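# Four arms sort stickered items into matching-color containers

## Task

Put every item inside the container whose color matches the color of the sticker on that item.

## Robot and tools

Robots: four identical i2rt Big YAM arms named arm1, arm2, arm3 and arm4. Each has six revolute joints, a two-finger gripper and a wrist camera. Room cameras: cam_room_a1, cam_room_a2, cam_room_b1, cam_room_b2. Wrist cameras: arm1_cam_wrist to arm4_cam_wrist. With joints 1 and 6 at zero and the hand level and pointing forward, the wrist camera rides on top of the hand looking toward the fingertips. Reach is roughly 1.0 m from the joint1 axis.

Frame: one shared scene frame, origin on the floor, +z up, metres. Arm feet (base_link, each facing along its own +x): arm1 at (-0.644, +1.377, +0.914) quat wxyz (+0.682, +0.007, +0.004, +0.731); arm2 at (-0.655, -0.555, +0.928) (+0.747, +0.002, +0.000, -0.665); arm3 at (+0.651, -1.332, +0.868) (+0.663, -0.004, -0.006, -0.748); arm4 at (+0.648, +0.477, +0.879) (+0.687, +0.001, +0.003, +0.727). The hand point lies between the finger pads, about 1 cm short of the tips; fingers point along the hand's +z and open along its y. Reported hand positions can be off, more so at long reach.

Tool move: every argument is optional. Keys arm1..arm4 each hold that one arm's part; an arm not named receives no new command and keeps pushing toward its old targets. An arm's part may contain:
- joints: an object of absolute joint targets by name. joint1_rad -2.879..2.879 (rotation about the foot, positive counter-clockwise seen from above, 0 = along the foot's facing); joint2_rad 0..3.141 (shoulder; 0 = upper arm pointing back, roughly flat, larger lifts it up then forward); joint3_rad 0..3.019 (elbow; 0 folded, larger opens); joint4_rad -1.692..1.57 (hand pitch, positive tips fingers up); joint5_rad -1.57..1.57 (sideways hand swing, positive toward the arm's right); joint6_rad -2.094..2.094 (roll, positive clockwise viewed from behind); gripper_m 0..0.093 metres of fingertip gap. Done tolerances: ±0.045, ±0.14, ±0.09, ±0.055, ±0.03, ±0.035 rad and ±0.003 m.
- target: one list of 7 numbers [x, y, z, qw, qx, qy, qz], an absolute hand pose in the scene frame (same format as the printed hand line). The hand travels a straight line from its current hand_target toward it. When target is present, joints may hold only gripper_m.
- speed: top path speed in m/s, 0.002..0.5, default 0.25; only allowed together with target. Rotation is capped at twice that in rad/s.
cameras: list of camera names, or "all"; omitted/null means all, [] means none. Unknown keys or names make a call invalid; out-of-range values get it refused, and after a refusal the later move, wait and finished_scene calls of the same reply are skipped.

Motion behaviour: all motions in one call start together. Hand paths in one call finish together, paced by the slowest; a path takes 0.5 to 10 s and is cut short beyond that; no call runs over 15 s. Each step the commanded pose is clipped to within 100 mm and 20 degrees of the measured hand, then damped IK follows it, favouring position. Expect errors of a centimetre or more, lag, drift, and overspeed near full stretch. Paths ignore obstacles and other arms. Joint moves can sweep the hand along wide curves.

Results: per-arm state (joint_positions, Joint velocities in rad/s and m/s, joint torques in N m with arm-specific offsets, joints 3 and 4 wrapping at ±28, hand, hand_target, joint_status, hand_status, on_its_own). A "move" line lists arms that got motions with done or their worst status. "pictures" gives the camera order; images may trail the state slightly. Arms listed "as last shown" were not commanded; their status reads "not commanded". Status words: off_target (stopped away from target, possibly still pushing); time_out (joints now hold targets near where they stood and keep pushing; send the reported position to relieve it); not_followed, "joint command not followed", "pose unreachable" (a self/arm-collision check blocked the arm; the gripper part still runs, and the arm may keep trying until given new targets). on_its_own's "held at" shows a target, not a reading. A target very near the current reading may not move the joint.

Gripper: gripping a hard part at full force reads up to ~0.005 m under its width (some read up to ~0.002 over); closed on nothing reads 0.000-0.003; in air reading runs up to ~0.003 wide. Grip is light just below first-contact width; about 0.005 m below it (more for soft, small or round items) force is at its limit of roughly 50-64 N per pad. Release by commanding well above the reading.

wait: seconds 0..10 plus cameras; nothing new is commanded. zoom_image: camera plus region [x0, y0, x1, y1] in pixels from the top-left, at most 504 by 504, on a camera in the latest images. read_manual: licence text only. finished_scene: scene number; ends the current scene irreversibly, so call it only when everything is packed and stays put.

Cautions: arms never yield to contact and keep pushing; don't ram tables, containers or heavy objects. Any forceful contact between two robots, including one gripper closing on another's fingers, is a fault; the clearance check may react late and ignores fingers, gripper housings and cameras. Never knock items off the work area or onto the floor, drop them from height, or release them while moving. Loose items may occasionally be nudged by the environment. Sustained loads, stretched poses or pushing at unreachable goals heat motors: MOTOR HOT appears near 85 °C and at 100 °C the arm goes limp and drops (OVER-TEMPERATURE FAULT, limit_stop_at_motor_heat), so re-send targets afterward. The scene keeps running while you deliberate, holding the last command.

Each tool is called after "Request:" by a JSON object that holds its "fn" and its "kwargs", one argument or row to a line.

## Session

Request:
{"fn": "move", "kwargs": {

}}

Scene clock: 0.00 s.
Joint torques (N m): no reading
Motor temperatures (°C): arm1=[21 23 27 23 21 21 21] | arm2=[23 24 25 22 22 20 23] | arm3=[24 24 24 23 24 23 23] | arm4=[22 22 24 22 24 21 24]
Heat: arm1: hottest joint3_rad 27 °C; arm2: hottest joint3_rad 25 °C; arm3: hottest joint1_rad 24 °C; arm4: hottest joint3_rad 24 °C.
Joint velocities: within noise
arm1.joint_positions: joint1_rad=-0.168 joint2_rad=+0.560 joint3_rad=+1.361 joint4_rad=-1.410 joint5_rad=+0.240 joint6_rad=+0.692 gripper_m=+0.09396
arm1.joint_status: not commanded
arm1.hand: x=-0.5739 y=+1.5732 z=+1.4376 quat_wxyz=(-0.303, +0.280, -0.837, -0.359) (m; scene frame)
arm1.hand_target: x=-0.5739 y=+1.5706 z=+1.4504 quat_wxyz=(-0.308, +0.276, -0.832, -0.370) (m; scene frame)
arm1.hand_status: not commanded
arm2.joint_positions: joint1_rad=+0.198 joint2_rad=+0.483 joint3_rad=+1.641 joint4_rad=-1.210 joint5_rad=-0.086 joint6_rad=-0.484 gripper_m=+0.09396
arm2.joint_status: not commanded
arm2.hand: x=-0.6060 y=-0.6654 z=+1.6315 quat_wxyz=(-0.468, -0.246, -0.683, +0.505) (m; scene frame)
arm2.hand_target: x=-0.6080 y=-0.6596 z=+1.6377 quat_wxyz=(-0.472, -0.243, -0.677, +0.510) (m; scene frame)
arm2.hand_status: not commanded
arm3.joint_positions: joint1_rad=+0.130 joint2_rad=+0.645 joint3_rad=+1.695 joint4_rad=-1.138 joint5_rad=+0.075 joint6_rad=+0.392 gripper_m=+0.09396
arm3.joint_status: not commanded
arm3.hand: x=+0.6384 y=-1.5186 z=+1.5920 quat_wxyz=(-0.552, -0.621, -0.389, +0.398) (m; scene frame)
arm3.hand_target: x=+0.6384 y=-1.5137 z=+1.6002 quat_wxyz=(-0.558, -0.615, -0.384, +0.402) (m; scene frame)
arm3.hand_status: not commanded
arm4.joint_positions: joint1_rad=+0.147 joint2_rad=+0.437 joint3_rad=+1.709 joint4_rad=-1.566 joint5_rad=+0.245 joint6_rad=+0.670 gripper_m=+0.09396
arm4.joint_status: not commanded
arm4.hand: x=+0.6821 y=+0.5397 z=+1.5256 quat_wxyz=(-0.292, +0.355, -0.719, -0.522) (m; scene frame)
arm4.hand_target: x=+0.6830 y=+0.5357 z=+1.5308 quat_wxyz=(-0.294, +0.352, -0.714, -0.529) (m; scene frame)
arm4.hand_status: not commanded
pictures: arm1_cam_wrist, arm2_cam_wrist, arm3_cam_wrist, arm4_cam_wrist, cam_room_a1, cam_room_a2, cam_room_b1, cam_room_b2
Images, in order (width x height): arm1_cam_wrist 672x504, arm2_cam_wrist 672x504, arm3_cam_wrist 672x504, arm4_cam_wrist 672x504, cam_room_a1 672x504, cam_room_a2 672x504, cam_room_b1 672x504, cam_room_b2 672x504.

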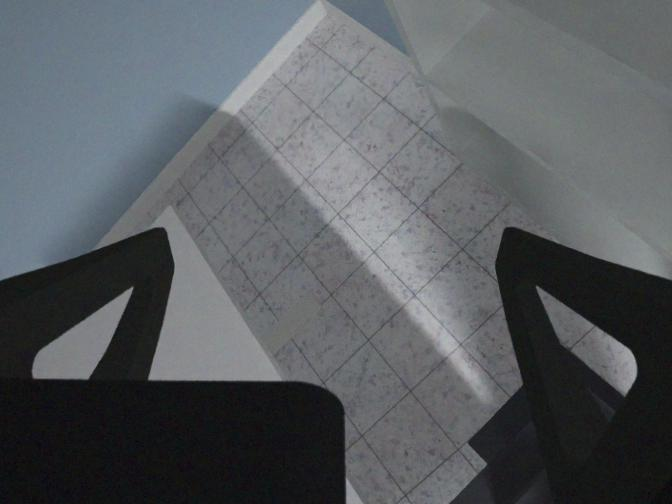

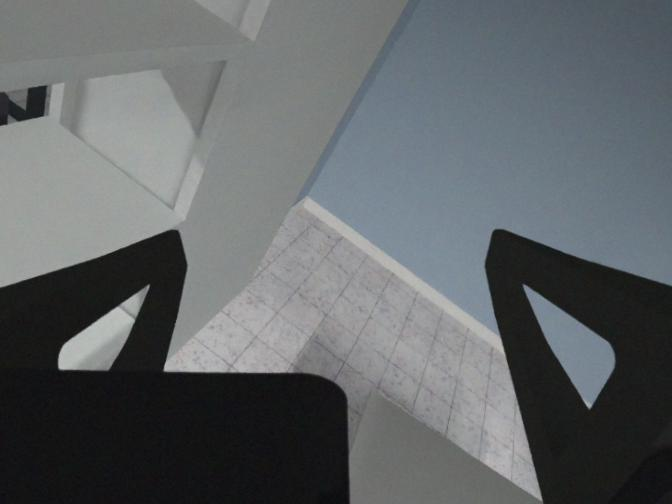

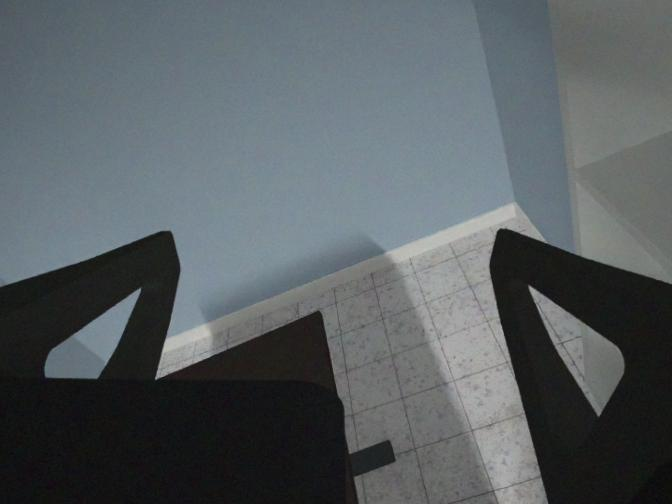

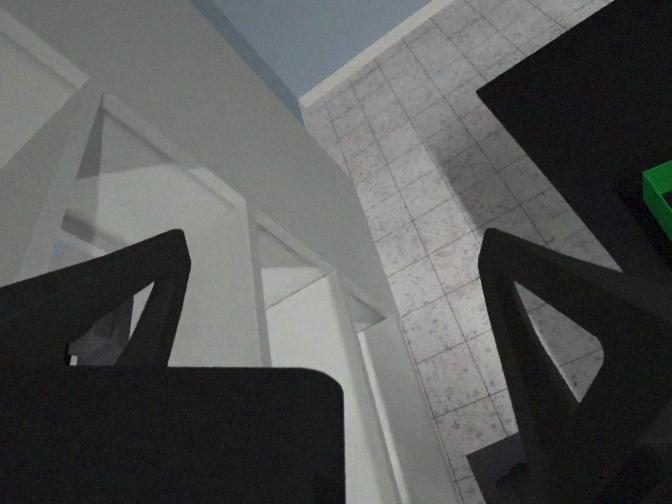

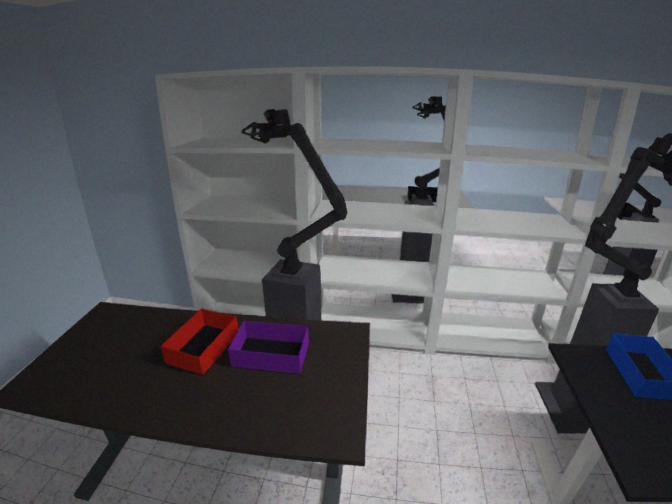

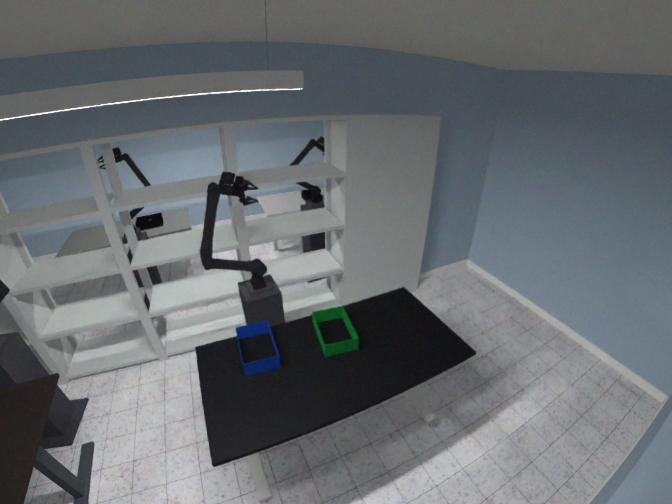

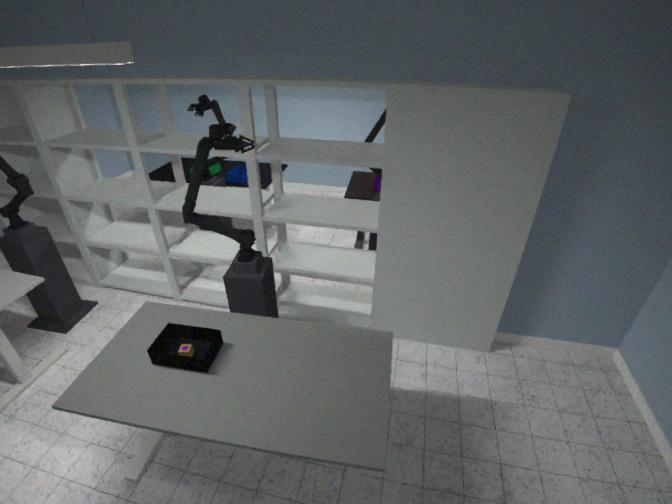

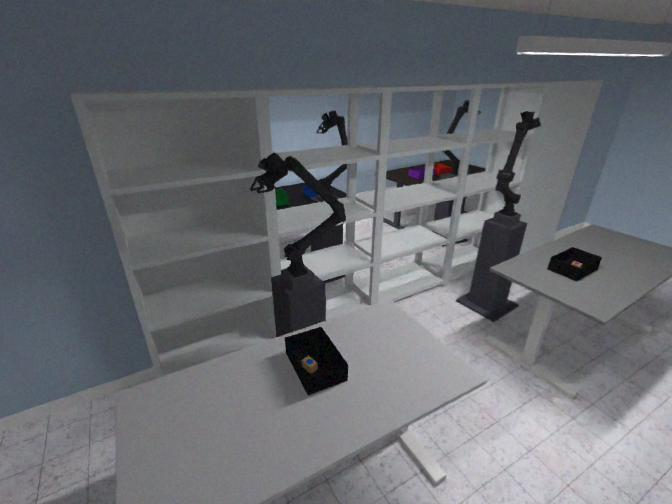

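Request:
{"fn": "move", "kwargs": {
  "arm1": {"joints": {"joint2_rad":1.4,"joint3_rad":1.6,"joint4_rad":-1.2,"joint5_rad":0,"joint6_rad":0}},
  "arm2": {"joints": {"joint2_rad":1.4,"joint3_rad":1.6,"joint4_rad":-1.2,"joint5_rad":0,"joint6_rad":0}},
  "arm4": {"joints": {"joint2_rad":1.4,"joint3_rad":1.6,"joint4_rad":-1.2,"joint5_rad":0,"joint6_rad":0}},
  "arm3": {"joints": {"joint2_rad":1.4,"joint3_rad":1.6,"joint4_rad":-1.2,"joint5_rad":0,"joint6_rad":0}},
  "cameras": []
}}

Request:
{"fn": "move", "kwargs": {
  "arm1": {"joints": {"joint1_rad":1.5}},
  "arm2": {"joints": {"joint1_rad":-1.9}},
  "arm4": {"joints": {"joint1_rad":-1.62}},
  "arm3": {"joints": {"joint1_rad":1.69}},
  "cameras": ["arm1_cam_wrist","arm2_cam_wrist","arm3_cam_wrist","arm4_cam_wrist"]
}}

Scene clock: 11.53 s.
Joint torques (N m): arm1=[-1.44 -9.99 13.96 1.51 -0.06 -0.07] | arm2=[0.79 -14.86 12.21 2.15 0.13 0.21] | arm3=[1.26 -14.04 10.69 0.91 -0.07 -0.13] | arm4=[1.2 -14.92 10.73 1.13 -0.05 -0.07]
Motor temperatures (°C): arm1=[21 23 29 23 21 21 21] | arm2=[23 24 26 22 22 20 23] | arm3=[24 24 25 23 24 23 23] | arm4=[22 22 24 22 24 21 24]
Heat: arm1: hottest joint3_rad 29 °C; arm2: hottest joint3_rad 26 °C; arm3: hottest joint3_rad 25 °C; arm4: hottest joint3_rad 24 °C.
move: arm1 done; arm2 done; arm3 done; arm4 done
Joint velocities: within noise
arm1.joint_positions: joint1_rad=-0.168 joint2_rad=+1.408 joint3_rad=+1.571 joint4_rad=-1.210 joint5_rad=+0.002 joint6_rad=+0.009 gripper_m=+0.09397
arm1.joint_status: all done
arm1.hand: x=-0.5848 y=+1.9021 z=+1.2768 quat_wxyz=(-0.187, +0.643, -0.720, -0.180) (m; scene frame)
arm1.hand_target: x=-0.5843 y=+1.9064 z=+1.2969 quat_wxyz=(-0.204, +0.642, -0.713, -0.195) (m; scene frame)
arm1.hand_status: not commanded
arm2.joint_positions: joint1_rad=+0.198 joint2_rad=+1.408 joint3_rad=+1.590 joint4_rad=-1.208 joint5_rad=-0.003 joint6_rad=-0.015 gripper_m=+0.09396
arm2.joint_status: all done
arm2.hand: x=-0.4909 y=-1.0621 z=+1.2989 quat_wxyz=(-0.217, -0.560, -0.784, +0.157) (m; scene frame)
arm2.hand_target: x=-0.4912 y=-1.0633 z=+1.3094 quat_wxyz=(-0.228, -0.564, -0.776, +0.164) (m; scene frame)
arm2.hand_status: not commanded
arm3.joint_positions: joint1_rad=+0.130 joint2_rad=+1.403 joint3_rad=+1.585 joint4_rad=-1.195 joint5_rad=+0.002 joint6_rad=+0.008 gripper_m=+0.09397
arm3.joint_status: all done
arm3.hand: x=+0.6547 y=-1.8589 z=+1.2485 quat_wxyz=(-0.200, -0.678, -0.679, +0.198) (m; scene frame)
arm3.hand_target: x=+0.6551 y=-1.8591 z=+1.2572 quat_wxyz=(-0.205, -0.674, -0.680, +0.202) (m; scene frame)
arm3.hand_status: not commanded
arm4.joint_positions: joint1_rad=+0.147 joint2_rad=+1.414 joint3_rad=+1.574 joint4_rad=-1.207 joint5_rad=+0.004 joint6_rad=+0.014 gripper_m=+0.09397
arm4.joint_status: all done
arm4.hand: x=+0.5433 y=+0.9988 z=+1.2392 quat_wxyz=(-0.161, +0.744, -0.616, -0.202) (m; scene frame)
arm4.hand_target: x=+0.5424 y=+1.0005 z=+1.2602 quat_wxyz=(-0.175, +0.744, -0.607, -0.219) (m; scene frame)
arm4.hand_status: not commanded
pictures: none
No camera images: "cameras" was empty.

Scene clock: 13.63 s.
Joint torques (N m): arm1=[-2.14 -10.11 14.02 1.66 0.09 -0.04] | arm2=[1.32 -14.86 12.18 2.11 -0.05 0.21] | arm3=[1.14 -14.39 10.7 0.87 0.1 -0.11] | arm4=[1.14 -14.86 10.78 1.06 0.08 -0.07]
Motor temperatures (°C): arm1=[21 24 29 23 21 21 21] | arm2=[23 24 27 22 22 20 23] | arm3=[24 24 25 23 24 23 23] | arm4=[22 22 24 22 24 21 24]
Heat: arm1: hottest joint3_rad 29 °C; arm2: hottest joint3_rad 27 °C; arm3: hottest joint3_rad 25 °C; arm4: hottest joint3_rad 24 °C.
move: arm1 done; arm2 done; arm3 done; arm4 done
Joint velocities: within noise
arm1.joint_positions: joint1_rad=+1.505 joint2_rad=+1.409 joint3_rad=+1.571 joint4_rad=-1.210 joint5_rad=-0.002 joint6_rad=+0.007 gripper_m=+0.09399
arm1.joint_status: all done
arm1.hand: x=-1.1665 y=+1.3751 z=+1.2843 quat_wxyz=(+0.001, +0.964, -0.001, -0.266) (m; scene frame)
arm1.hand_target: x=-1.1705 y=+1.3778 z=+1.3048 quat_wxyz=(-0.002, +0.957, -0.001, -0.289) (m; scene frame)
arm1.hand_status: not commanded
arm2.joint_positions: joint1_rad=-1.908 joint2_rad=+1.408 joint3_rad=+1.590 joint4_rad=-1.208 joint5_rad=+0.001 joint6_rad=-0.013 gripper_m=+0.09399
arm2.joint_status: all done
arm2.hand: x=-1.1747 y=-0.4397 z=+1.2997 quat_wxyz=(+0.033, -0.958, +0.099, +0.267) (m; scene frame)
arm2.hand_target: x=-1.1765 y=-0.4437 z=+1.3100 quat_wxyz=(+0.032, -0.954, +0.101, +0.279) (m; scene frame)
arm2.hand_status: not commanded
arm3.joint_positions: joint1_rad=+1.689 joint2_rad=+1.407 joint3_rad=+1.585 joint4_rad=-1.195 joint5_rad=-0.002 joint6_rad=+0.006 gripper_m=+0.09398
arm3.joint_status: all done
arm3.hand: x=+1.1838 y=-1.3278 z=+1.2400 quat_wxyz=(-0.274, -0.002, -0.962, +0.005) (m; scene frame)
arm3.hand_target: x=+1.1834 y=-1.3277 z=+1.2505 quat_wxyz=(-0.282, +0.001, -0.959, +0.007) (m; scene frame)
arm3.hand_status: not commanded
arm4.joint_positions: joint1_rad=-1.626 joint2_rad=+1.414 joint3_rad=+1.574 joint4_rad=-1.207 joint5_rad=+0.000 joint6_rad=+0.012 gripper_m=+0.09400
arm4.joint_status: all done
arm4.hand: x=+1.1805 y=+0.4786 z=+1.2379 quat_wxyz=(-0.257, -0.005, -0.966, +0.000) (m; scene frame)
arm4.hand_target: x=+1.1824 y=+0.4822 z=+1.2589 quat_wxyz=(-0.279, +0.004, -0.960, +0.000) (m; scene frame)
arm4.hand_status: not commanded
pictures: arm1_cam_wrist, arm2_cam_wrist, arm3_cam_wrist, arm4_cam_wrist
Images, in order (width x height): arm1_cam_wrist 672x504, arm2_cam_wrist 672x504, arm3_cam_wrist 672x504, arm4_cam_wrist 672x504.

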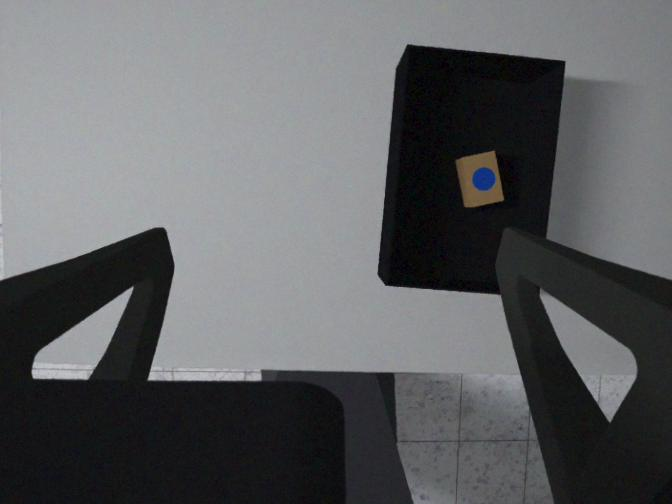

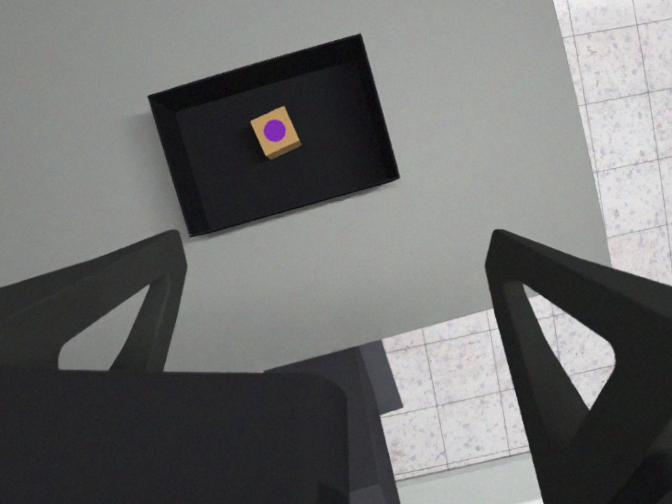

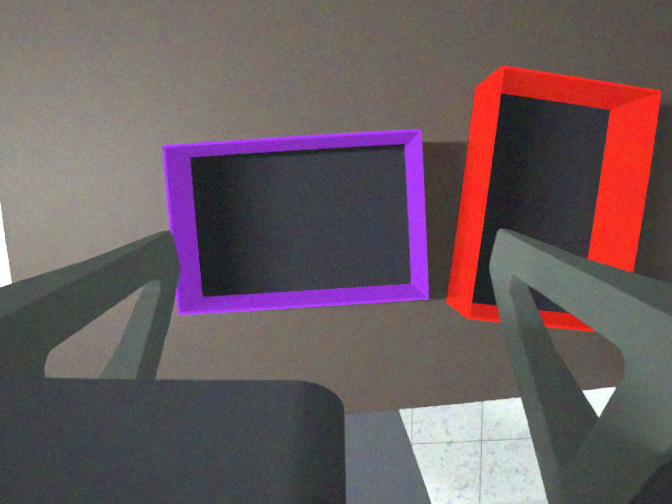

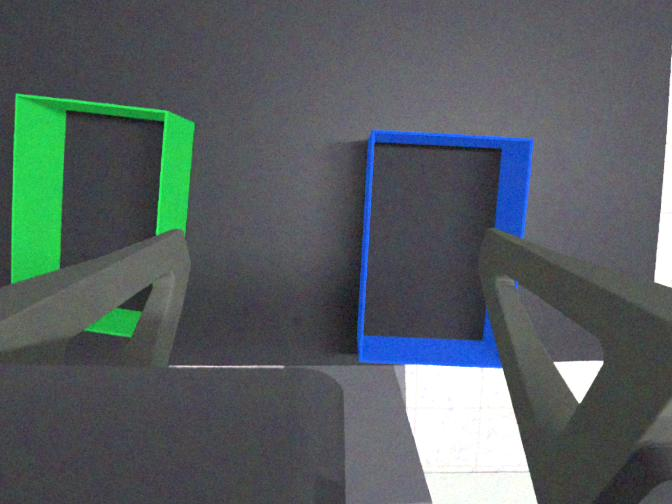

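Request:
{"fn": "move", "kwargs": {
  "arm1": {"target": [-1.225,1.572,0.85,0.0151,0.981,0.0859,-0.173],"speed":0.3},
  "arm2": {"target": [-1.31,-0.489,0.85,0.0166,0.9804,0.0944,-0.1728],"speed":0.3},
  "arm3": {"joints": {"joint1_rad":-1.99,"joint2_rad":0.734,"joint3_rad":0.826,"joint4_rad":-1.314,"joint6_rad":0}},
  "arm4": {"joints": {"joint1_rad":0.881,"joint2_rad":0.734,"joint3_rad":0.826,"joint4_rad":-1.314,"joint6_rad":0}},
  "cameras": ["arm1_cam_wrist","arm2_cam_wrist"]
}}

Scene clock: 51.67 s.
Joint torques (N m): arm1=[-1.85 -16.67 11.73 1.31 -0.19 -0.02] | arm2=[1.26 -21.6 11.95 1.95 -0.32 -0.09] | arm3=[0.62 -2.49 9.11 0.44 -0.04 -0.1] | arm4=[1.32 -2.55 9.36 0.24 0.16 -0.06]
Motor temperatures (°C): arm1=[21 24 32 23 21 21 21] | arm2=[23 25 31 22 22 20 23] | arm3=[24 25 27 23 24 23 23] | arm4=[22 23 29 22 24 21 24]
Heat: arm1: hottest joint3_rad 32 °C; arm2: hottest joint3_rad 31 °C; arm3: hottest joint3_rad 27 °C; arm4: hottest joint3_rad 29 °C.
move: arm1 off_target; arm2 off_target; arm3 done; arm4 done
Joint velocities: within noise
arm1.joint_positions: joint1_rad=+1.132 joint2_rad=+2.092 joint3_rad=+1.269 joint4_rad=-0.532 joint5_rad=-0.173 joint6_rad=-0.512 gripper_m=+0.09399
arm1.joint_status: not commanded
arm1.hand: x=-1.1981 y=+1.5605 z=+0.8287 quat_wxyz=(+0.030, +0.986, +0.080, -0.142) (m; scene frame)
arm1.hand_target: x=-1.2236 y=+1.5716 z=+0.8510 quat_wxyz=(+0.015, +0.981, +0.086, -0.173) (m; scene frame)
arm1.hand_status: off_target (0.036 m and 4.1 deg from the pose sent, 0.480 m and 14.8 deg at the start)
arm2.joint_positions: joint1_rad=-1.823 joint2_rad=+2.150 joint3_rad=+1.396 joint4_rad=-0.536 joint5_rad=-0.107 joint6_rad=-0.287 gripper_m=+0.09399
arm2.joint_status: not commanded
arm2.hand: x=-1.2846 y=-0.4874 z=+0.8385 quat_wxyz=(-0.021, -0.986, -0.082, +0.147) (m; scene frame)
arm2.hand_target: x=-1.3088 y=-0.4893 z=+0.8508 quat_wxyz=(-0.016, -0.980, -0.094, +0.173) (m; scene frame)
arm2.hand_status: off_target (0.028 m and 3.4 deg from the pose sent, 0.472 m and 25.5 deg at the start)
arm3.joint_positions: joint1_rad=-1.980 joint2_rad=+0.738 joint3_rad=+0.826 joint4_rad=-1.310 joint5_rad=+0.002 joint6_rad=+0.004 gripper_m=+0.09403
arm3.joint_status: all done
arm3.hand: x=+0.4330 y=-1.2001 z=+1.1019 quat_wxyz=(+0.040, -0.950, +0.261, +0.166) (m; scene frame)
arm3.hand_target: x=+0.4355 y=-1.1990 z=+1.1021 quat_wxyz=(+0.040, -0.950, +0.264, +0.165) (m; scene frame)
arm3.hand_status: not commanded
arm4.joint_positions: joint1_rad=+0.879 joint2_rad=+0.739 joint3_rad=+0.817 joint4_rad=-1.306 joint5_rad=-0.002 joint6_rad=+0.011 gripper_m=+0.09402
arm4.joint_status: all done
arm4.hand: x=+0.4461 y=+0.6277 z=+1.1118 quat_wxyz=(-0.049, +0.934, -0.313, -0.165) (m; scene frame)
arm4.hand_target: x=+0.4467 y=+0.6272 z=+1.1161 quat_wxyz=(-0.052, +0.936, -0.307, -0.166) (m; scene frame)
arm4.hand_status: not commanded
pictures: arm1_cam_wrist, arm2_cam_wrist
Images, in order (width x height): arm1_cam_wrist 672x504, arm2_cam_wrist 672x504.

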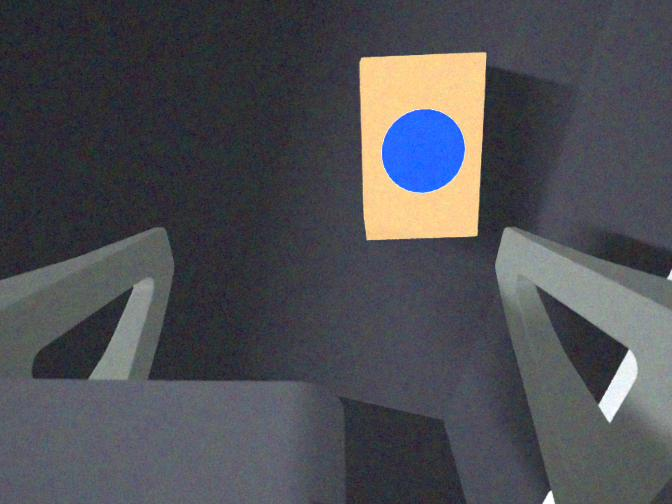

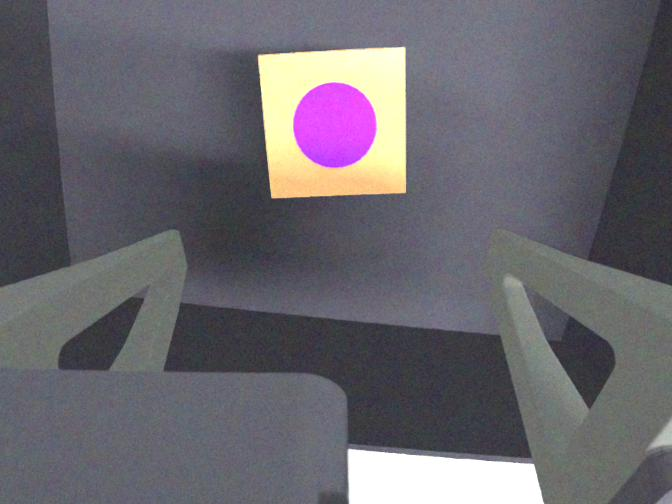

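Request:
{"fn": "move", "kwargs": {
  "arm1": {"target": [-1.238,1.597,0.745,0.0166,0.9804,0.0944,-0.1728],"speed":0.2},
  "arm2": {"target": [-1.328,-0.494,0.74,0.0166,0.9804,0.0944,-0.1728],"speed":0.2},
  "cameras": ["arm1_cam_wrist","arm2_cam_wrist"]
}}

Scene clock: 66.47 s.
Joint torques (N m): arm1=[-3.19 -17.26 10.52 1.52 -0.1 -0.12] | arm2=[1.14 -21.42 10.56 1.95 -0.29 0.05] | arm3=[0.56 -2.61 9.13 0.47 -0.04 -0.09] | arm4=[0.79 -2.43 9.36 0.24 0.13 -0.03]
Motor temperatures (°C): arm1=[21 25 32 23 21 21 21] | arm2=[23 25 31 22 22 20 23] | arm3=[24 24 27 23 24 23 23] | arm4=[22 22 30 22 24 21 24]
Heat: arm1: hottest joint3_rad 32 °C; arm2: hottest joint3_rad 31 °C; arm3: hottest joint3_rad 27 °C; arm4: hottest joint3_rad 30 °C.
move: arm1 off_target; arm2 off_target
Joint velocities: within noise
arm1.joint_positions: joint1_rad=+1.111 joint2_rad=+2.315 joint3_rad=+1.362 joint4_rad=-0.394 joint5_rad=-0.191 joint6_rad=-0.561 gripper_m=+0.09398
arm1.joint_status: not commanded
arm1.hand: x=-1.2170 y=+1.5779 z=+0.7363 quat_wxyz=(+0.031, +0.984, +0.095, -0.150) (m; scene frame)
arm1.hand_target: x=-1.2369 y=+1.5967 z=+0.7461 quat_wxyz=(+0.016, +0.980, +0.094, -0.173) (m; scene frame)
arm1.hand_status: off_target (0.030 m and 3.2 deg from the pose sent, 0.100 m and 4.3 deg at the start)
arm2.joint_positions: joint1_rad=-1.810 joint2_rad=+2.367 joint3_rad=+1.493 joint4_rad=-0.384 joint5_rad=-0.104 joint6_rad=-0.289 gripper_m=+0.09399
arm2.joint_status: not commanded
arm2.hand: x=-1.3130 y=-0.4918 z=+0.7458 quat_wxyz=(-0.017, -0.983, -0.091, +0.161) (m; scene frame)
arm2.hand_target: x=-1.3274 y=-0.4942 z=+0.7406 quat_wxyz=(-0.017, -0.980, -0.095, +0.173) (m; scene frame)
arm2.hand_status: off_target (0.016 m and 1.4 deg from the pose sent, 0.108 m and 3.4 deg at the start)
arm3, arm4: as last shown
pictures: arm1_cam_wrist, arm2_cam_wrist
Images, in order (width x height): arm1_cam_wrist 672x504, arm2_cam_wrist 672x504.

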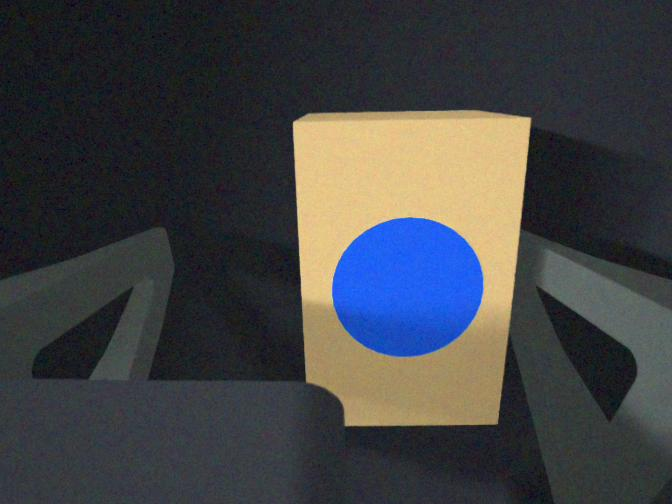

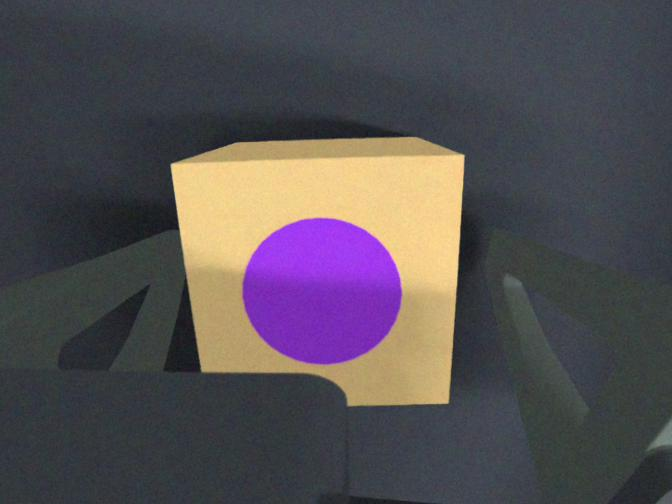

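Request:
{"fn": "move", "kwargs": {
  "arm1": {"target": [-1.244,1.613,0.743,0.0166,0.9804,0.0944,-0.1728],"speed":0.15},
  "arm2": {"joints": {"gripper_m":0.048}},
  "cameras": ["arm1_cam_wrist","arm2_cam_wrist"]
}}

Scene clock: 71.03 s.
Joint torques (N m): arm1=[-2.49 -16.73 10.85 0.47 -0.15 -0.1] | arm2=[1.14 -21.19 10.55 1.96 -0.25 0.05] | arm3=[0.73 -2.67 9.1 0.51 -0.04 -0.1] | arm4=[1.14 -2.02 9.29 0.36 0.15 -0.1]
Motor temperatures (°C): arm1=[21 25 33 23 21 21 21] | arm2=[23 26 31 22 22 20 23] | arm3=[24 24 28 23 24 23 23] | arm4=[22 22 30 22 24 21 24]
Heat: arm1: hottest joint3_rad 33 °C; arm2: hottest joint3_rad 31 °C; arm3: hottest joint3_rad 28 °C; arm4: hottest joint3_rad 30 °C.
move: arm1 off_target; arm2 off_target
Joint velocities: within noise
arm1.joint_positions: joint1_rad=+1.088 joint2_rad=+2.331 joint3_rad=+1.407 joint4_rad=-0.394 joint5_rad=-0.196 joint6_rad=-0.580 gripper_m=+0.09398
arm1.joint_status: not commanded
arm1.hand: x=-1.2308 y=+1.5978 z=+0.7403 quat_wxyz=(+0.023, +0.982, +0.095, -0.164) (m; scene frame)
arm1.hand_target: x=-1.2433 y=+1.6128 z=+0.7435 quat_wxyz=(+0.016, +0.980, +0.094, -0.173) (m; scene frame)
arm1.hand_status: off_target (0.020 m and 1.3 deg from the pose sent, 0.045 m and 3.2 deg at the start)
arm2.joint_positions: joint1_rad=-1.810 joint2_rad=+2.367 joint3_rad=+1.493 joint4_rad=-0.384 joint5_rad=-0.105 joint6_rad=-0.289 gripper_m=+0.05291
arm2.joint_status: gripper_m off_target (ended at +0.05295, target +0.04800)
arm2.hand: x=-1.3130 y=-0.4920 z=+0.7458 quat_wxyz=(-0.018, -0.983, -0.091, +0.162) (m; scene frame)
arm2.hand_target: x=-1.3274 y=-0.4942 z=+0.7406 quat_wxyz=(-0.017, -0.980, -0.095, +0.173) (m; scene frame)
arm2.hand_status: not commanded
arm3, arm4: as last shown
pictures: arm1_cam_wrist, arm2_cam_wrist
Images, in order (width x height): arm1_cam_wrist 672x504, arm2_cam_wrist 672x504.

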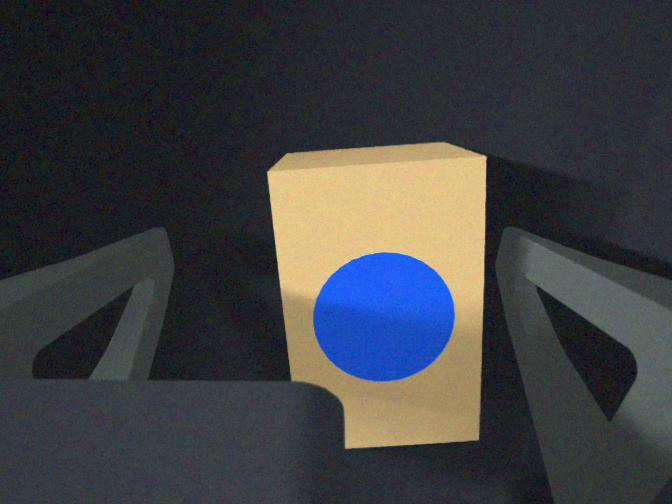

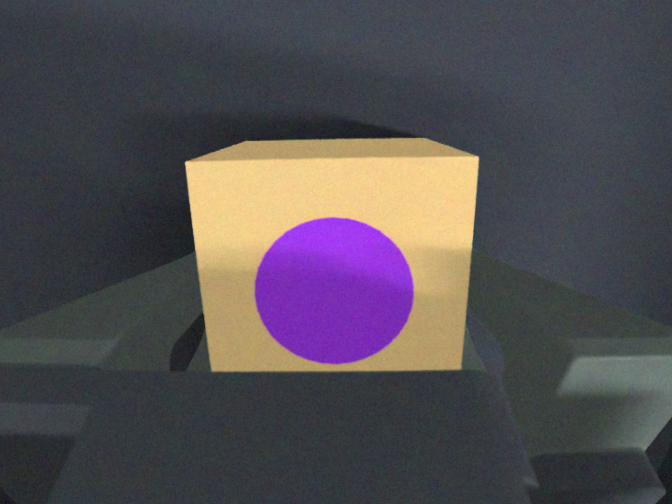

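Request:
{"fn": "move", "kwargs": {
  "arm1": {"target": [-1.244,1.622,0.741,0.0212,0.9776,0.1201,-0.1723],"speed":0.15},
  "arm2": {"target": [-1.18,-0.52,1.04,0.0166,0.9804,0.0944,-0.1728],"speed":0.3},
  "cameras": ["arm2_cam_wrist"]
}}

Request:
{"fn": "move", "kwargs": {
  "arm1": {"joints": {"gripper_m":0.044}},
  "arm2": {"joints": {"joint2_rad":0.734,"joint3_rad":0.826,"joint4_rad":-1.314,"joint5_rad":0,"joint6_rad":0}},
  "cameras": ["arm1_cam_wrist"]
}}

Scene clock: 79.73 s.
Joint torques (N m): arm1=[-3.55 -16.73 11.48 0.66 -0.16 -0.09] | arm2=[1.55 -14.74 9.55 0.95 0.01 0.19] | arm3=[0.62 -2.61 9.11 0.47 -0.05 -0.11] | arm4=[0.91 -2.67 9.29 0.23 0.15 -0.08]
Motor temperatures (°C): arm1=[21 26 33 23 21 21 21] | arm2=[23 26 32 22 22 20 23] | arm3=[24 24 28 23 24 23 23] | arm4=[22 22 30 22 24 21 24]
Heat: arm1: hottest joint3_rad 33 °C; arm2: hottest joint3_rad 32 °C; arm3: hottest joint3_rad 28 °C; arm4: hottest joint3_rad 30 °C.
move: arm1 off_target; arm2 off_target
Joint velocities: within noise
arm1.joint_positions: joint1_rad=+1.076 joint2_rad=+2.343 joint3_rad=+1.430 joint4_rad=-0.420 joint5_rad=-0.215 joint6_rad=-0.649 gripper_m=+0.09398
arm1.joint_status: not commanded
arm1.hand: x=-1.2311 y=+1.6031 z=+0.7384 quat_wxyz=(+0.029, +0.979, +0.123, -0.163) (m; scene frame)
arm1.hand_target: x=-1.2430 y=+1.6217 z=+0.7415 quat_wxyz=(+0.021, +0.977, +0.120, -0.172) (m; scene frame)
arm1.hand_status: off_target (0.023 m and 1.4 deg from the pose sent, 0.028 m and 3.1 deg at the start)
arm2.joint_positions: joint1_rad=-1.798 joint2_rad=+1.580 joint3_rad=+1.164 joint4_rad=-0.785 joint5_rad=-0.105 joint6_rad=-0.288 gripper_m=+0.05291
arm2.joint_status: not commanded
arm2.hand: x=-1.1859 y=-0.5147 z=+1.0512 quat_wxyz=(-0.013, -0.977, -0.097, +0.189) (m; scene frame)
arm2.hand_target: x=-1.1799 y=-0.5198 z=+1.0402 quat_wxyz=(-0.016, -0.980, -0.094, +0.173) (m; scene frame)
arm2.hand_status: off_target (0.014 m and 2.0 deg from the pose sent, 0.324 m and 1.4 deg at the start)
arm3, arm4: as last shown
pictures: arm2_cam_wrist
Images, in order (width x height): arm2_cam_wrist 672x504.

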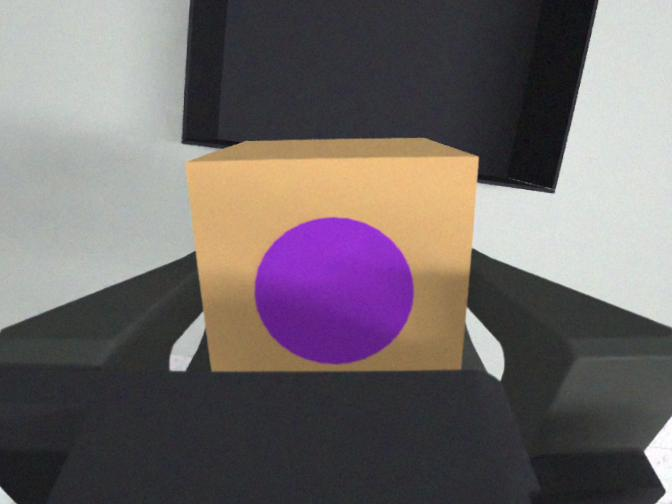

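Scene clock: 81.13 s.
Joint torques (N m): arm1=[-1.49 -17.2 10.92 0.51 -0.15 -0.06] | arm2=[1.38 -3.08 10.62 0.99 0.13 0.22] | arm3=[0.56 -2.78 9.07 0.46 -0.05 -0.09] | arm4=[0.67 -2.67 9.51 0.28 0.18 -0.06]
Motor temperatures (°C): arm1=[21 26 33 23 21 21 21] | arm2=[23 26 32 22 22 20 23] | arm3=[24 24 28 23 24 23 23] | arm4=[22 22 30 22 24 21 24]
Heat: arm1: hottest joint3_rad 33 °C; arm2: hottest joint3_rad 32 °C; arm3: hottest joint3_rad 28 °C; arm4: hottest joint3_rad 30 °C.
move: arm1 done; arm2 done
Joint velocities: within noise
arm1.joint_positions: joint1_rad=+1.065 joint2_rad=+2.344 joint3_rad=+1.434 joint4_rad=-0.420 joint5_rad=-0.215 joint6_rad=-0.653 gripper_m=+0.04399
arm1.joint_status: all done
arm1.hand: x=-1.2307 y=+1.6100 z=+0.7393 quat_wxyz=(+0.027, +0.979, +0.120, -0.165) (m; scene frame)
arm1.hand_target: x=-1.2430 y=+1.6218 z=+0.7415 quat_wxyz=(+0.021, +0.977, +0.120, -0.172) (m; scene frame)
arm1.hand_status: not commanded
arm2.joint_positions: joint1_rad=-1.797 joint2_rad=+0.733 joint3_rad=+0.832 joint4_rad=-1.303 joint5_rad=-0.003 joint6_rad=-0.015 gripper_m=+0.05292
arm2.joint_status: all done
arm2.hand: x=-0.9090 y=-0.5284 z=+1.1683 quat_wxyz=(+0.011, -0.982, +0.046, +0.181) (m; scene frame)
arm2.hand_target: x=-0.9053 y=-0.5303 z=+1.1644 quat_wxyz=(+0.010, -0.984, +0.049, +0.172) (m; scene frame)
arm2.hand_status: not commanded
arm3, arm4: as last shown
pictures: arm1_cam_wrist
Images, in order (width x height): arm1_cam_wrist 672x504.

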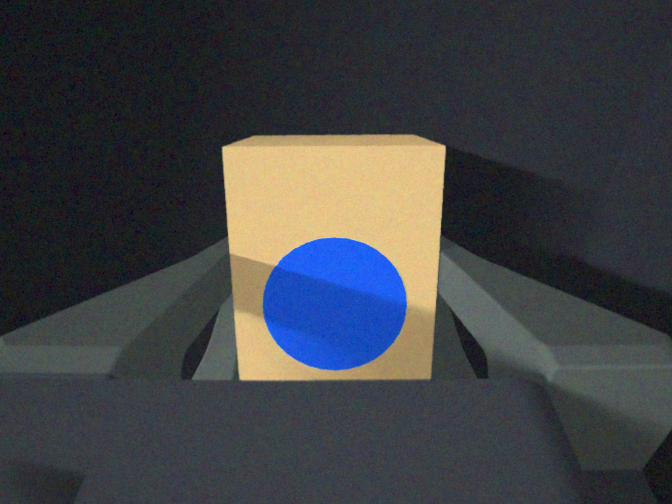

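Request:
{"fn": "move", "kwargs": {
  "arm1": {"joints": {"gripper_m":0.039}},
  "arm2": {"joints": {"joint1_rad":0.923}},
  "cameras": []
}}

Request:
{"fn": "move", "kwargs": {
  "arm1": {"target": [-1.10,1.545,1.04,0.0212,0.9776,0.1201,-0.1723],"speed":0.3},
  "arm2": {"target": [0.0,-0.94,1.07,0.1675,0.258,0.9505,-0.0455],"speed":0.25},
  "cameras": ["arm1_cam_wrist","arm2_cam_wrist"]
}}

Request:
{"fn": "move", "kwargs": {
  "arm1": {"joints": {"joint2_rad":0.734,"joint3_rad":0.826,"joint4_rad":-1.314,"joint5_rad":0,"joint6_rad":0}},
  "arm2": {"target": [0.0,-0.94,1.025,0.1675,0.258,0.9505,-0.0455],"speed":0.1},
  "cameras": ["arm2_cam_wrist"]
}}

Scene clock: 95.07 s.
Joint torques (N m): arm1=[-2.84 -17.08 10.95 0.55 -0.16 -0.04] | arm2=[1.08 -2.9 10.66 0.98 0.12 0.19] | arm3=[0.56 -2.78 9.13 0.46 -0.05 -0.1] | arm4=[0.85 -2.55 9.43 0.36 0.13 -0.04]
Motor temperatures (°C): arm1=[21 26 34 23 21 21 21] | arm2=[23 26 32 22 22 20 24] | arm3=[24 24 28 23 24 23 23] | arm4=[22 22 31 22 24 21 24]
Heat: arm1: hottest joint3_rad 34 °C; arm2: hottest joint3_rad 32 °C; arm3: hottest joint3_rad 28 °C; arm4: hottest joint3_rad 31 °C.
move: arm1 off_target; arm2 done
Joint velocities: within noise
arm1.joint_positions: joint1_rad=+1.065 joint2_rad=+2.344 joint3_rad=+1.434 joint4_rad=-0.420 joint5_rad=-0.215 joint6_rad=-0.653 gripper_m=+0.04392
arm1.joint_status: gripper_m off_target (ended at +0.04392, target +0.03900)
arm1.hand: x=-1.2307 y=+1.6100 z=+0.7393 quat_wxyz=(+0.027, +0.979, +0.120, -0.165) (m; scene frame)
arm1.hand_target: x=-1.2430 y=+1.6218 z=+0.7415 quat_wxyz=(+0.021, +0.977, +0.120, -0.172) (m; scene frame)
arm1.hand_status: not commanded
arm2.joint_positions: joint1_rad=+0.919 joint2_rad=+0.733 joint3_rad=+0.832 joint4_rad=-1.303 joint5_rad=-0.003 joint6_rad=-0.012 gripper_m=+0.05285
arm2.joint_status: all done
arm2.hand: x=-0.4361 y=-0.6859 z=+1.1687 quat_wxyz=(-0.177, -0.254, -0.950, +0.046) (m; scene frame)
arm2.hand_target: x=-0.4392 y=-0.6836 z=+1.1647 quat_wxyz=(-0.168, -0.259, -0.950, +0.044) (m; scene frame)
arm2.hand_status: not commanded
arm3, arm4: as last shown
pictures: none
No camera images: "cameras" was empty.

Scene clock: 98.03 s.
Joint torques (N m): arm1=[-0.56 -10.52 10.24 0.36 -0.11 0.13] | arm2=[1.32 -23.77 16.54 0.84 0.14 0.18] | arm3=[0.67 -2.61 9.11 0.49 -0.04 -0.1] | arm4=[1.14 -2.49 9.37 0.38 0.14 -0.08]
Motor temperatures (°C): arm1=[21 26 34 23 21 21 22] | arm2=[23 26 33 22 22 20 24] | arm3=[24 24 28 23 24 23 23] | arm4=[22 22 31 22 24 21 24]
Heat: arm1: hottest joint3_rad 34 °C; arm2: hottest joint3_rad 33 °C; arm3: hottest joint3_rad 28 °C; arm4: hottest joint3_rad 31 °C.
move: arm1 done; arm2 off_target
Joint velocities: within noise
arm1.joint_positions: joint1_rad=+1.066 joint2_rad=+1.540 joint3_rad=+1.106 joint4_rad=-0.874 joint5_rad=-0.211 joint6_rad=-0.649 gripper_m=+0.04392
arm1.joint_status: not commanded
arm1.hand: x=-1.0993 y=+1.5505 z=+1.0365 quat_wxyz=(+0.020, +0.977, +0.119, -0.173) (m; scene frame)
arm1.hand_target: x=-1.1000 y=+1.5450 z=+1.0399 quat_wxyz=(+0.021, +0.977, +0.120, -0.172) (m; scene frame)
arm1.hand_status: done (0.007 m and 0.2 deg from the pose sent, 0.334 m and 1.1 deg at the start)
arm2.joint_positions: joint1_rad=+0.919 joint2_rad=+2.153 joint3_rad=+2.031 joint4_rad=-1.130 joint5_rad=+0.000 joint6_rad=-0.012 gripper_m=+0.05285
arm2.joint_status: not commanded
arm2.hand: x=-0.0157 y=-0.9348 z=+1.0557 quat_wxyz=(-0.153, -0.255, -0.954, +0.041) (m; scene frame)
arm2.hand_target: x=-0.0010 y=-0.9393 z=+1.0701 quat_wxyz=(-0.169, -0.258, -0.950, +0.046) (m; scene frame)
arm2.hand_status: off_target (0.022 m and 1.8 deg from the pose sent, 0.514 m and 1.1 deg at the start)
arm3, arm4: as last shown
pictures: arm1_cam_wrist, arm2_cam_wrist
Images, in order (width x height): arm1_cam_wrist 672x504, arm2_cam_wrist 672x504.

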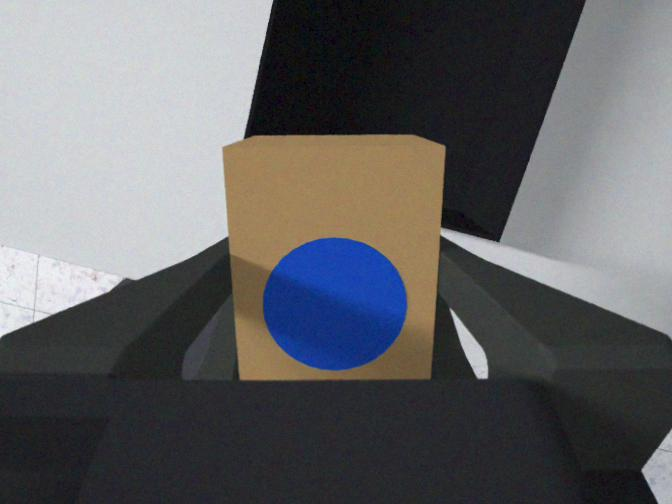

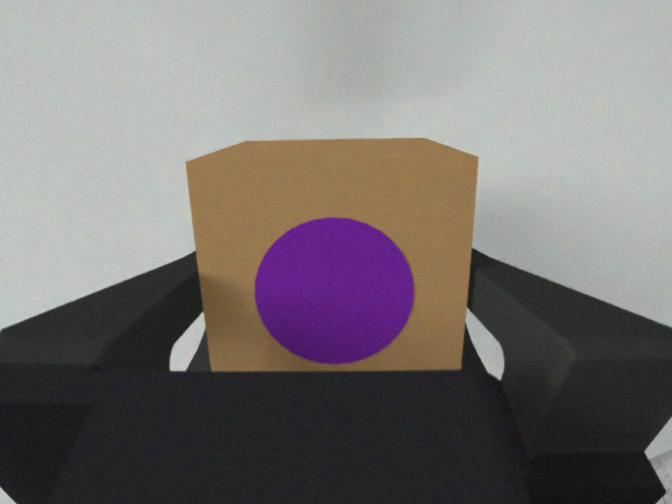

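Scene clock: 99.40 s.
Joint torques (N m): arm1=[-1.08 1.2 12.1 0.73 0.13 0.12] | arm2=[1.2 -23 10.29 2.28 0.15 0.18] | arm3=[0.56 -2.61 9.13 0.43 -0.04 -0.09] | arm4=[0.97 -2.78 9.39 0.23 0.12 -0.05]
Motor temperatures (°C): arm1=[21 26 34 23 21 21 22] | arm2=[23 26 33 22 22 20 24] | arm3=[24 24 28 23 24 23 23] | arm4=[22 22 31 22 24 21 24]
Heat: arm1: hottest joint3_rad 34 °C; arm2: hottest joint3_rad 33 °C; arm3: hottest joint3_rad 28 °C; arm4: hottest joint3_rad 31 °C.
move: arm1 done; arm2 off_target
Joint velocities: within noise
arm1.joint_positions: joint1_rad=+1.067 joint2_rad=+0.731 joint3_rad=+0.815 joint4_rad=-1.305 joint5_rad=-0.002 joint6_rad=-0.009 gripper_m=+0.04392
arm1.joint_status: all done
arm1.hand: x=-0.8676 y=+1.4826 z=+1.1510 quat_wxyz=(-0.037, +0.961, -0.208, -0.178) (m; scene frame)
arm1.hand_target: x=-0.8687 y=+1.4807 z=+1.1545 quat_wxyz=(-0.036, +0.961, -0.208, -0.177) (m; scene frame)
arm1.hand_status: not commanded
arm2.joint_positions: joint1_rad=+0.919 joint2_rad=+2.165 joint3_rad=+2.026 joint4_rad=-1.063 joint5_rad=+0.000 joint6_rad=-0.012 gripper_m=+0.05285
arm2.joint_status: not commanded
arm2.hand: x=-0.0035 y=-0.9421 z=+1.0504 quat_wxyz=(-0.177, -0.254, -0.950, +0.048) (m; scene frame)
arm2.hand_target: x=-0.0008 y=-0.9395 z=+1.0253 quat_wxyz=(-0.167, -0.258, -0.950, +0.046) (m; scene frame)
arm2.hand_status: off_target (0.026 m and 1.2 deg from the pose sent, 0.035 m and 1.8 deg at the start)
arm3, arm4: as last shown
pictures: arm2_cam_wrist
Images, in order (width x height): arm2_cam_wrist 672x504.

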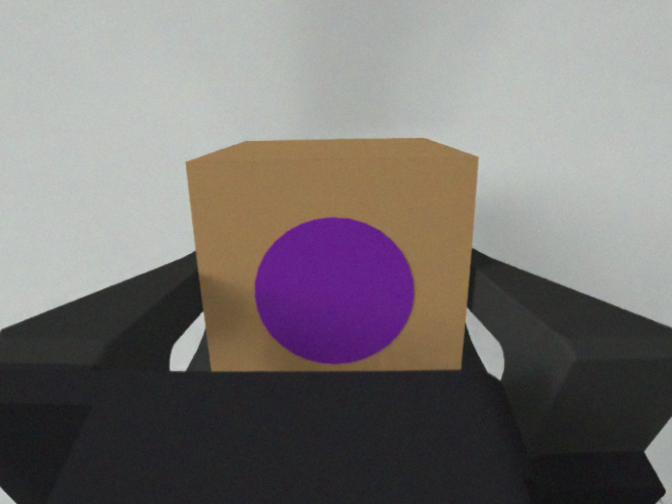

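Request:
{"fn": "move", "kwargs": {
  "arm1": {"joints": {"joint1_rad":-2.248}},
  "arm2": {"target": [0.0,-0.94,1.0,0.1675,0.258,0.9505,-0.0455],"speed":0.1},
  "cameras": ["arm2_cam_wrist"]
}}

Scene clock: 105.67 s.
Joint torques (N m): arm1=[-1.85 0.38 12.11 0.77 -0.04 0.04] | arm2=[1.2 -23.18 10.28 2.3 0.14 0.18] | arm3=[0.62 -2.61 9.07 0.43 -0.05 -0.09] | arm4=[0.85 -2.32 9.4 0.28 0.16 -0.04]
Motor temperatures (°C): arm1=[21 26 33 23 21 21 22] | arm2=[23 26 32 22 22 20 24] | arm3=[24 24 28 23 24 23 23] | arm4=[22 22 31 22 24 21 24]
Heat: arm1: hottest joint3_rad 33 °C; arm2: hottest joint3_rad 32 °C; arm3: hottest joint3_rad 28 °C; arm4: hottest joint3_rad 31 °C.
move: arm1 done; arm2 off_target
Joint velocities: within noise
arm1.joint_positions: joint1_rad=-2.242 joint2_rad=+0.731 joint3_rad=+0.815 joint4_rad=-1.305 joint5_rad=+0.002 joint6_rad=-0.007 gripper_m=+0.04392
arm1.joint_status: all done
arm1.hand: x=-0.4337 y=+1.2338 z=+1.1436 quat_wxyz=(-0.158, -0.289, -0.943, +0.054) (m; scene frame)
arm1.hand_target: x=-0.4341 y=+1.2327 z=+1.1471 quat_wxyz=(-0.158, -0.295, -0.941, +0.053) (m; scene frame)
arm1.hand_status: not commanded
arm2.joint_positions: joint1_rad=+0.919 joint2_rad=+2.183 joint3_rad=+1.986 joint4_rad=-1.008 joint5_rad=+0.000 joint6_rad=-0.012 gripper_m=+0.05285
arm2.joint_status: not commanded
arm2.hand: x=-0.0030 y=-0.9423 z=+1.0230 quat_wxyz=(-0.175, -0.254, -0.950, +0.047) (m; scene frame)
arm2.hand_target: x=-0.0007 y=-0.9396 z=+1.0003 quat_wxyz=(-0.167, -0.258, -0.950, +0.045) (m; scene frame)
arm2.hand_status: off_target (0.023 m and 1.0 deg from the pose sent, 0.051 m and 1.2 deg at the start)
arm3.joint_positions: joint1_rad=-1.980 joint2_rad=+0.738 joint3_rad=+0.826 joint4_rad=-1.310 joint5_rad=+0.002 joint6_rad=+0.004 gripper_m=+0.09403
arm3.joint_status: not commanded
arm3.hand: x=+0.4330 y=-1.2001 z=+1.1019 quat_wxyz=(+0.040, -0.950, +0.261, +0.166) (m; scene frame)
arm3.hand_target: x=+0.4355 y=-1.1990 z=+1.1021 quat_wxyz=(+0.040, -0.950, +0.264, +0.165) (m; scene frame)
arm3.hand_status: not commanded
arm4.joint_positions: joint1_rad=+0.879 joint2_rad=+0.739 joint3_rad=+0.817 joint4_rad=-1.306 joint5_rad=-0.002 joint6_rad=+0.011 gripper_m=+0.09402
arm4.joint_status: not commanded
arm4.hand: x=+0.4461 y=+0.6277 z=+1.1118 quat_wxyz=(-0.049, +0.934, -0.313, -0.165) (m; scene frame)
arm4.hand_target: x=+0.4467 y=+0.6272 z=+1.1161 quat_wxyz=(-0.052, +0.936, -0.307, -0.166) (m; scene frame)
arm4.hand_status: not commanded
pictures: arm2_cam_wrist
Images, in order (width x height): arm2_cam_wrist 672x504.

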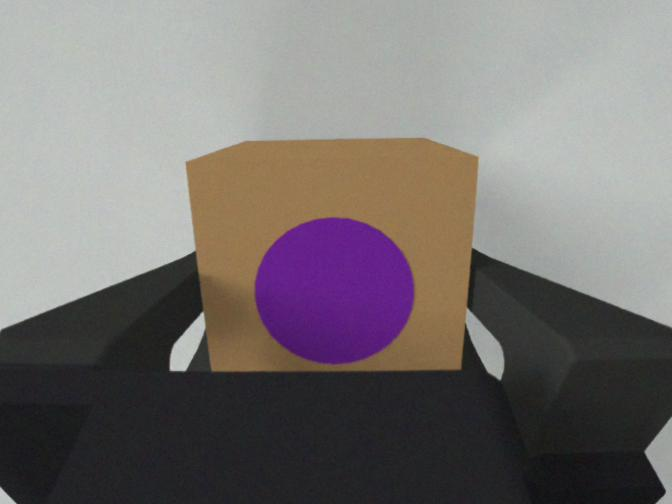

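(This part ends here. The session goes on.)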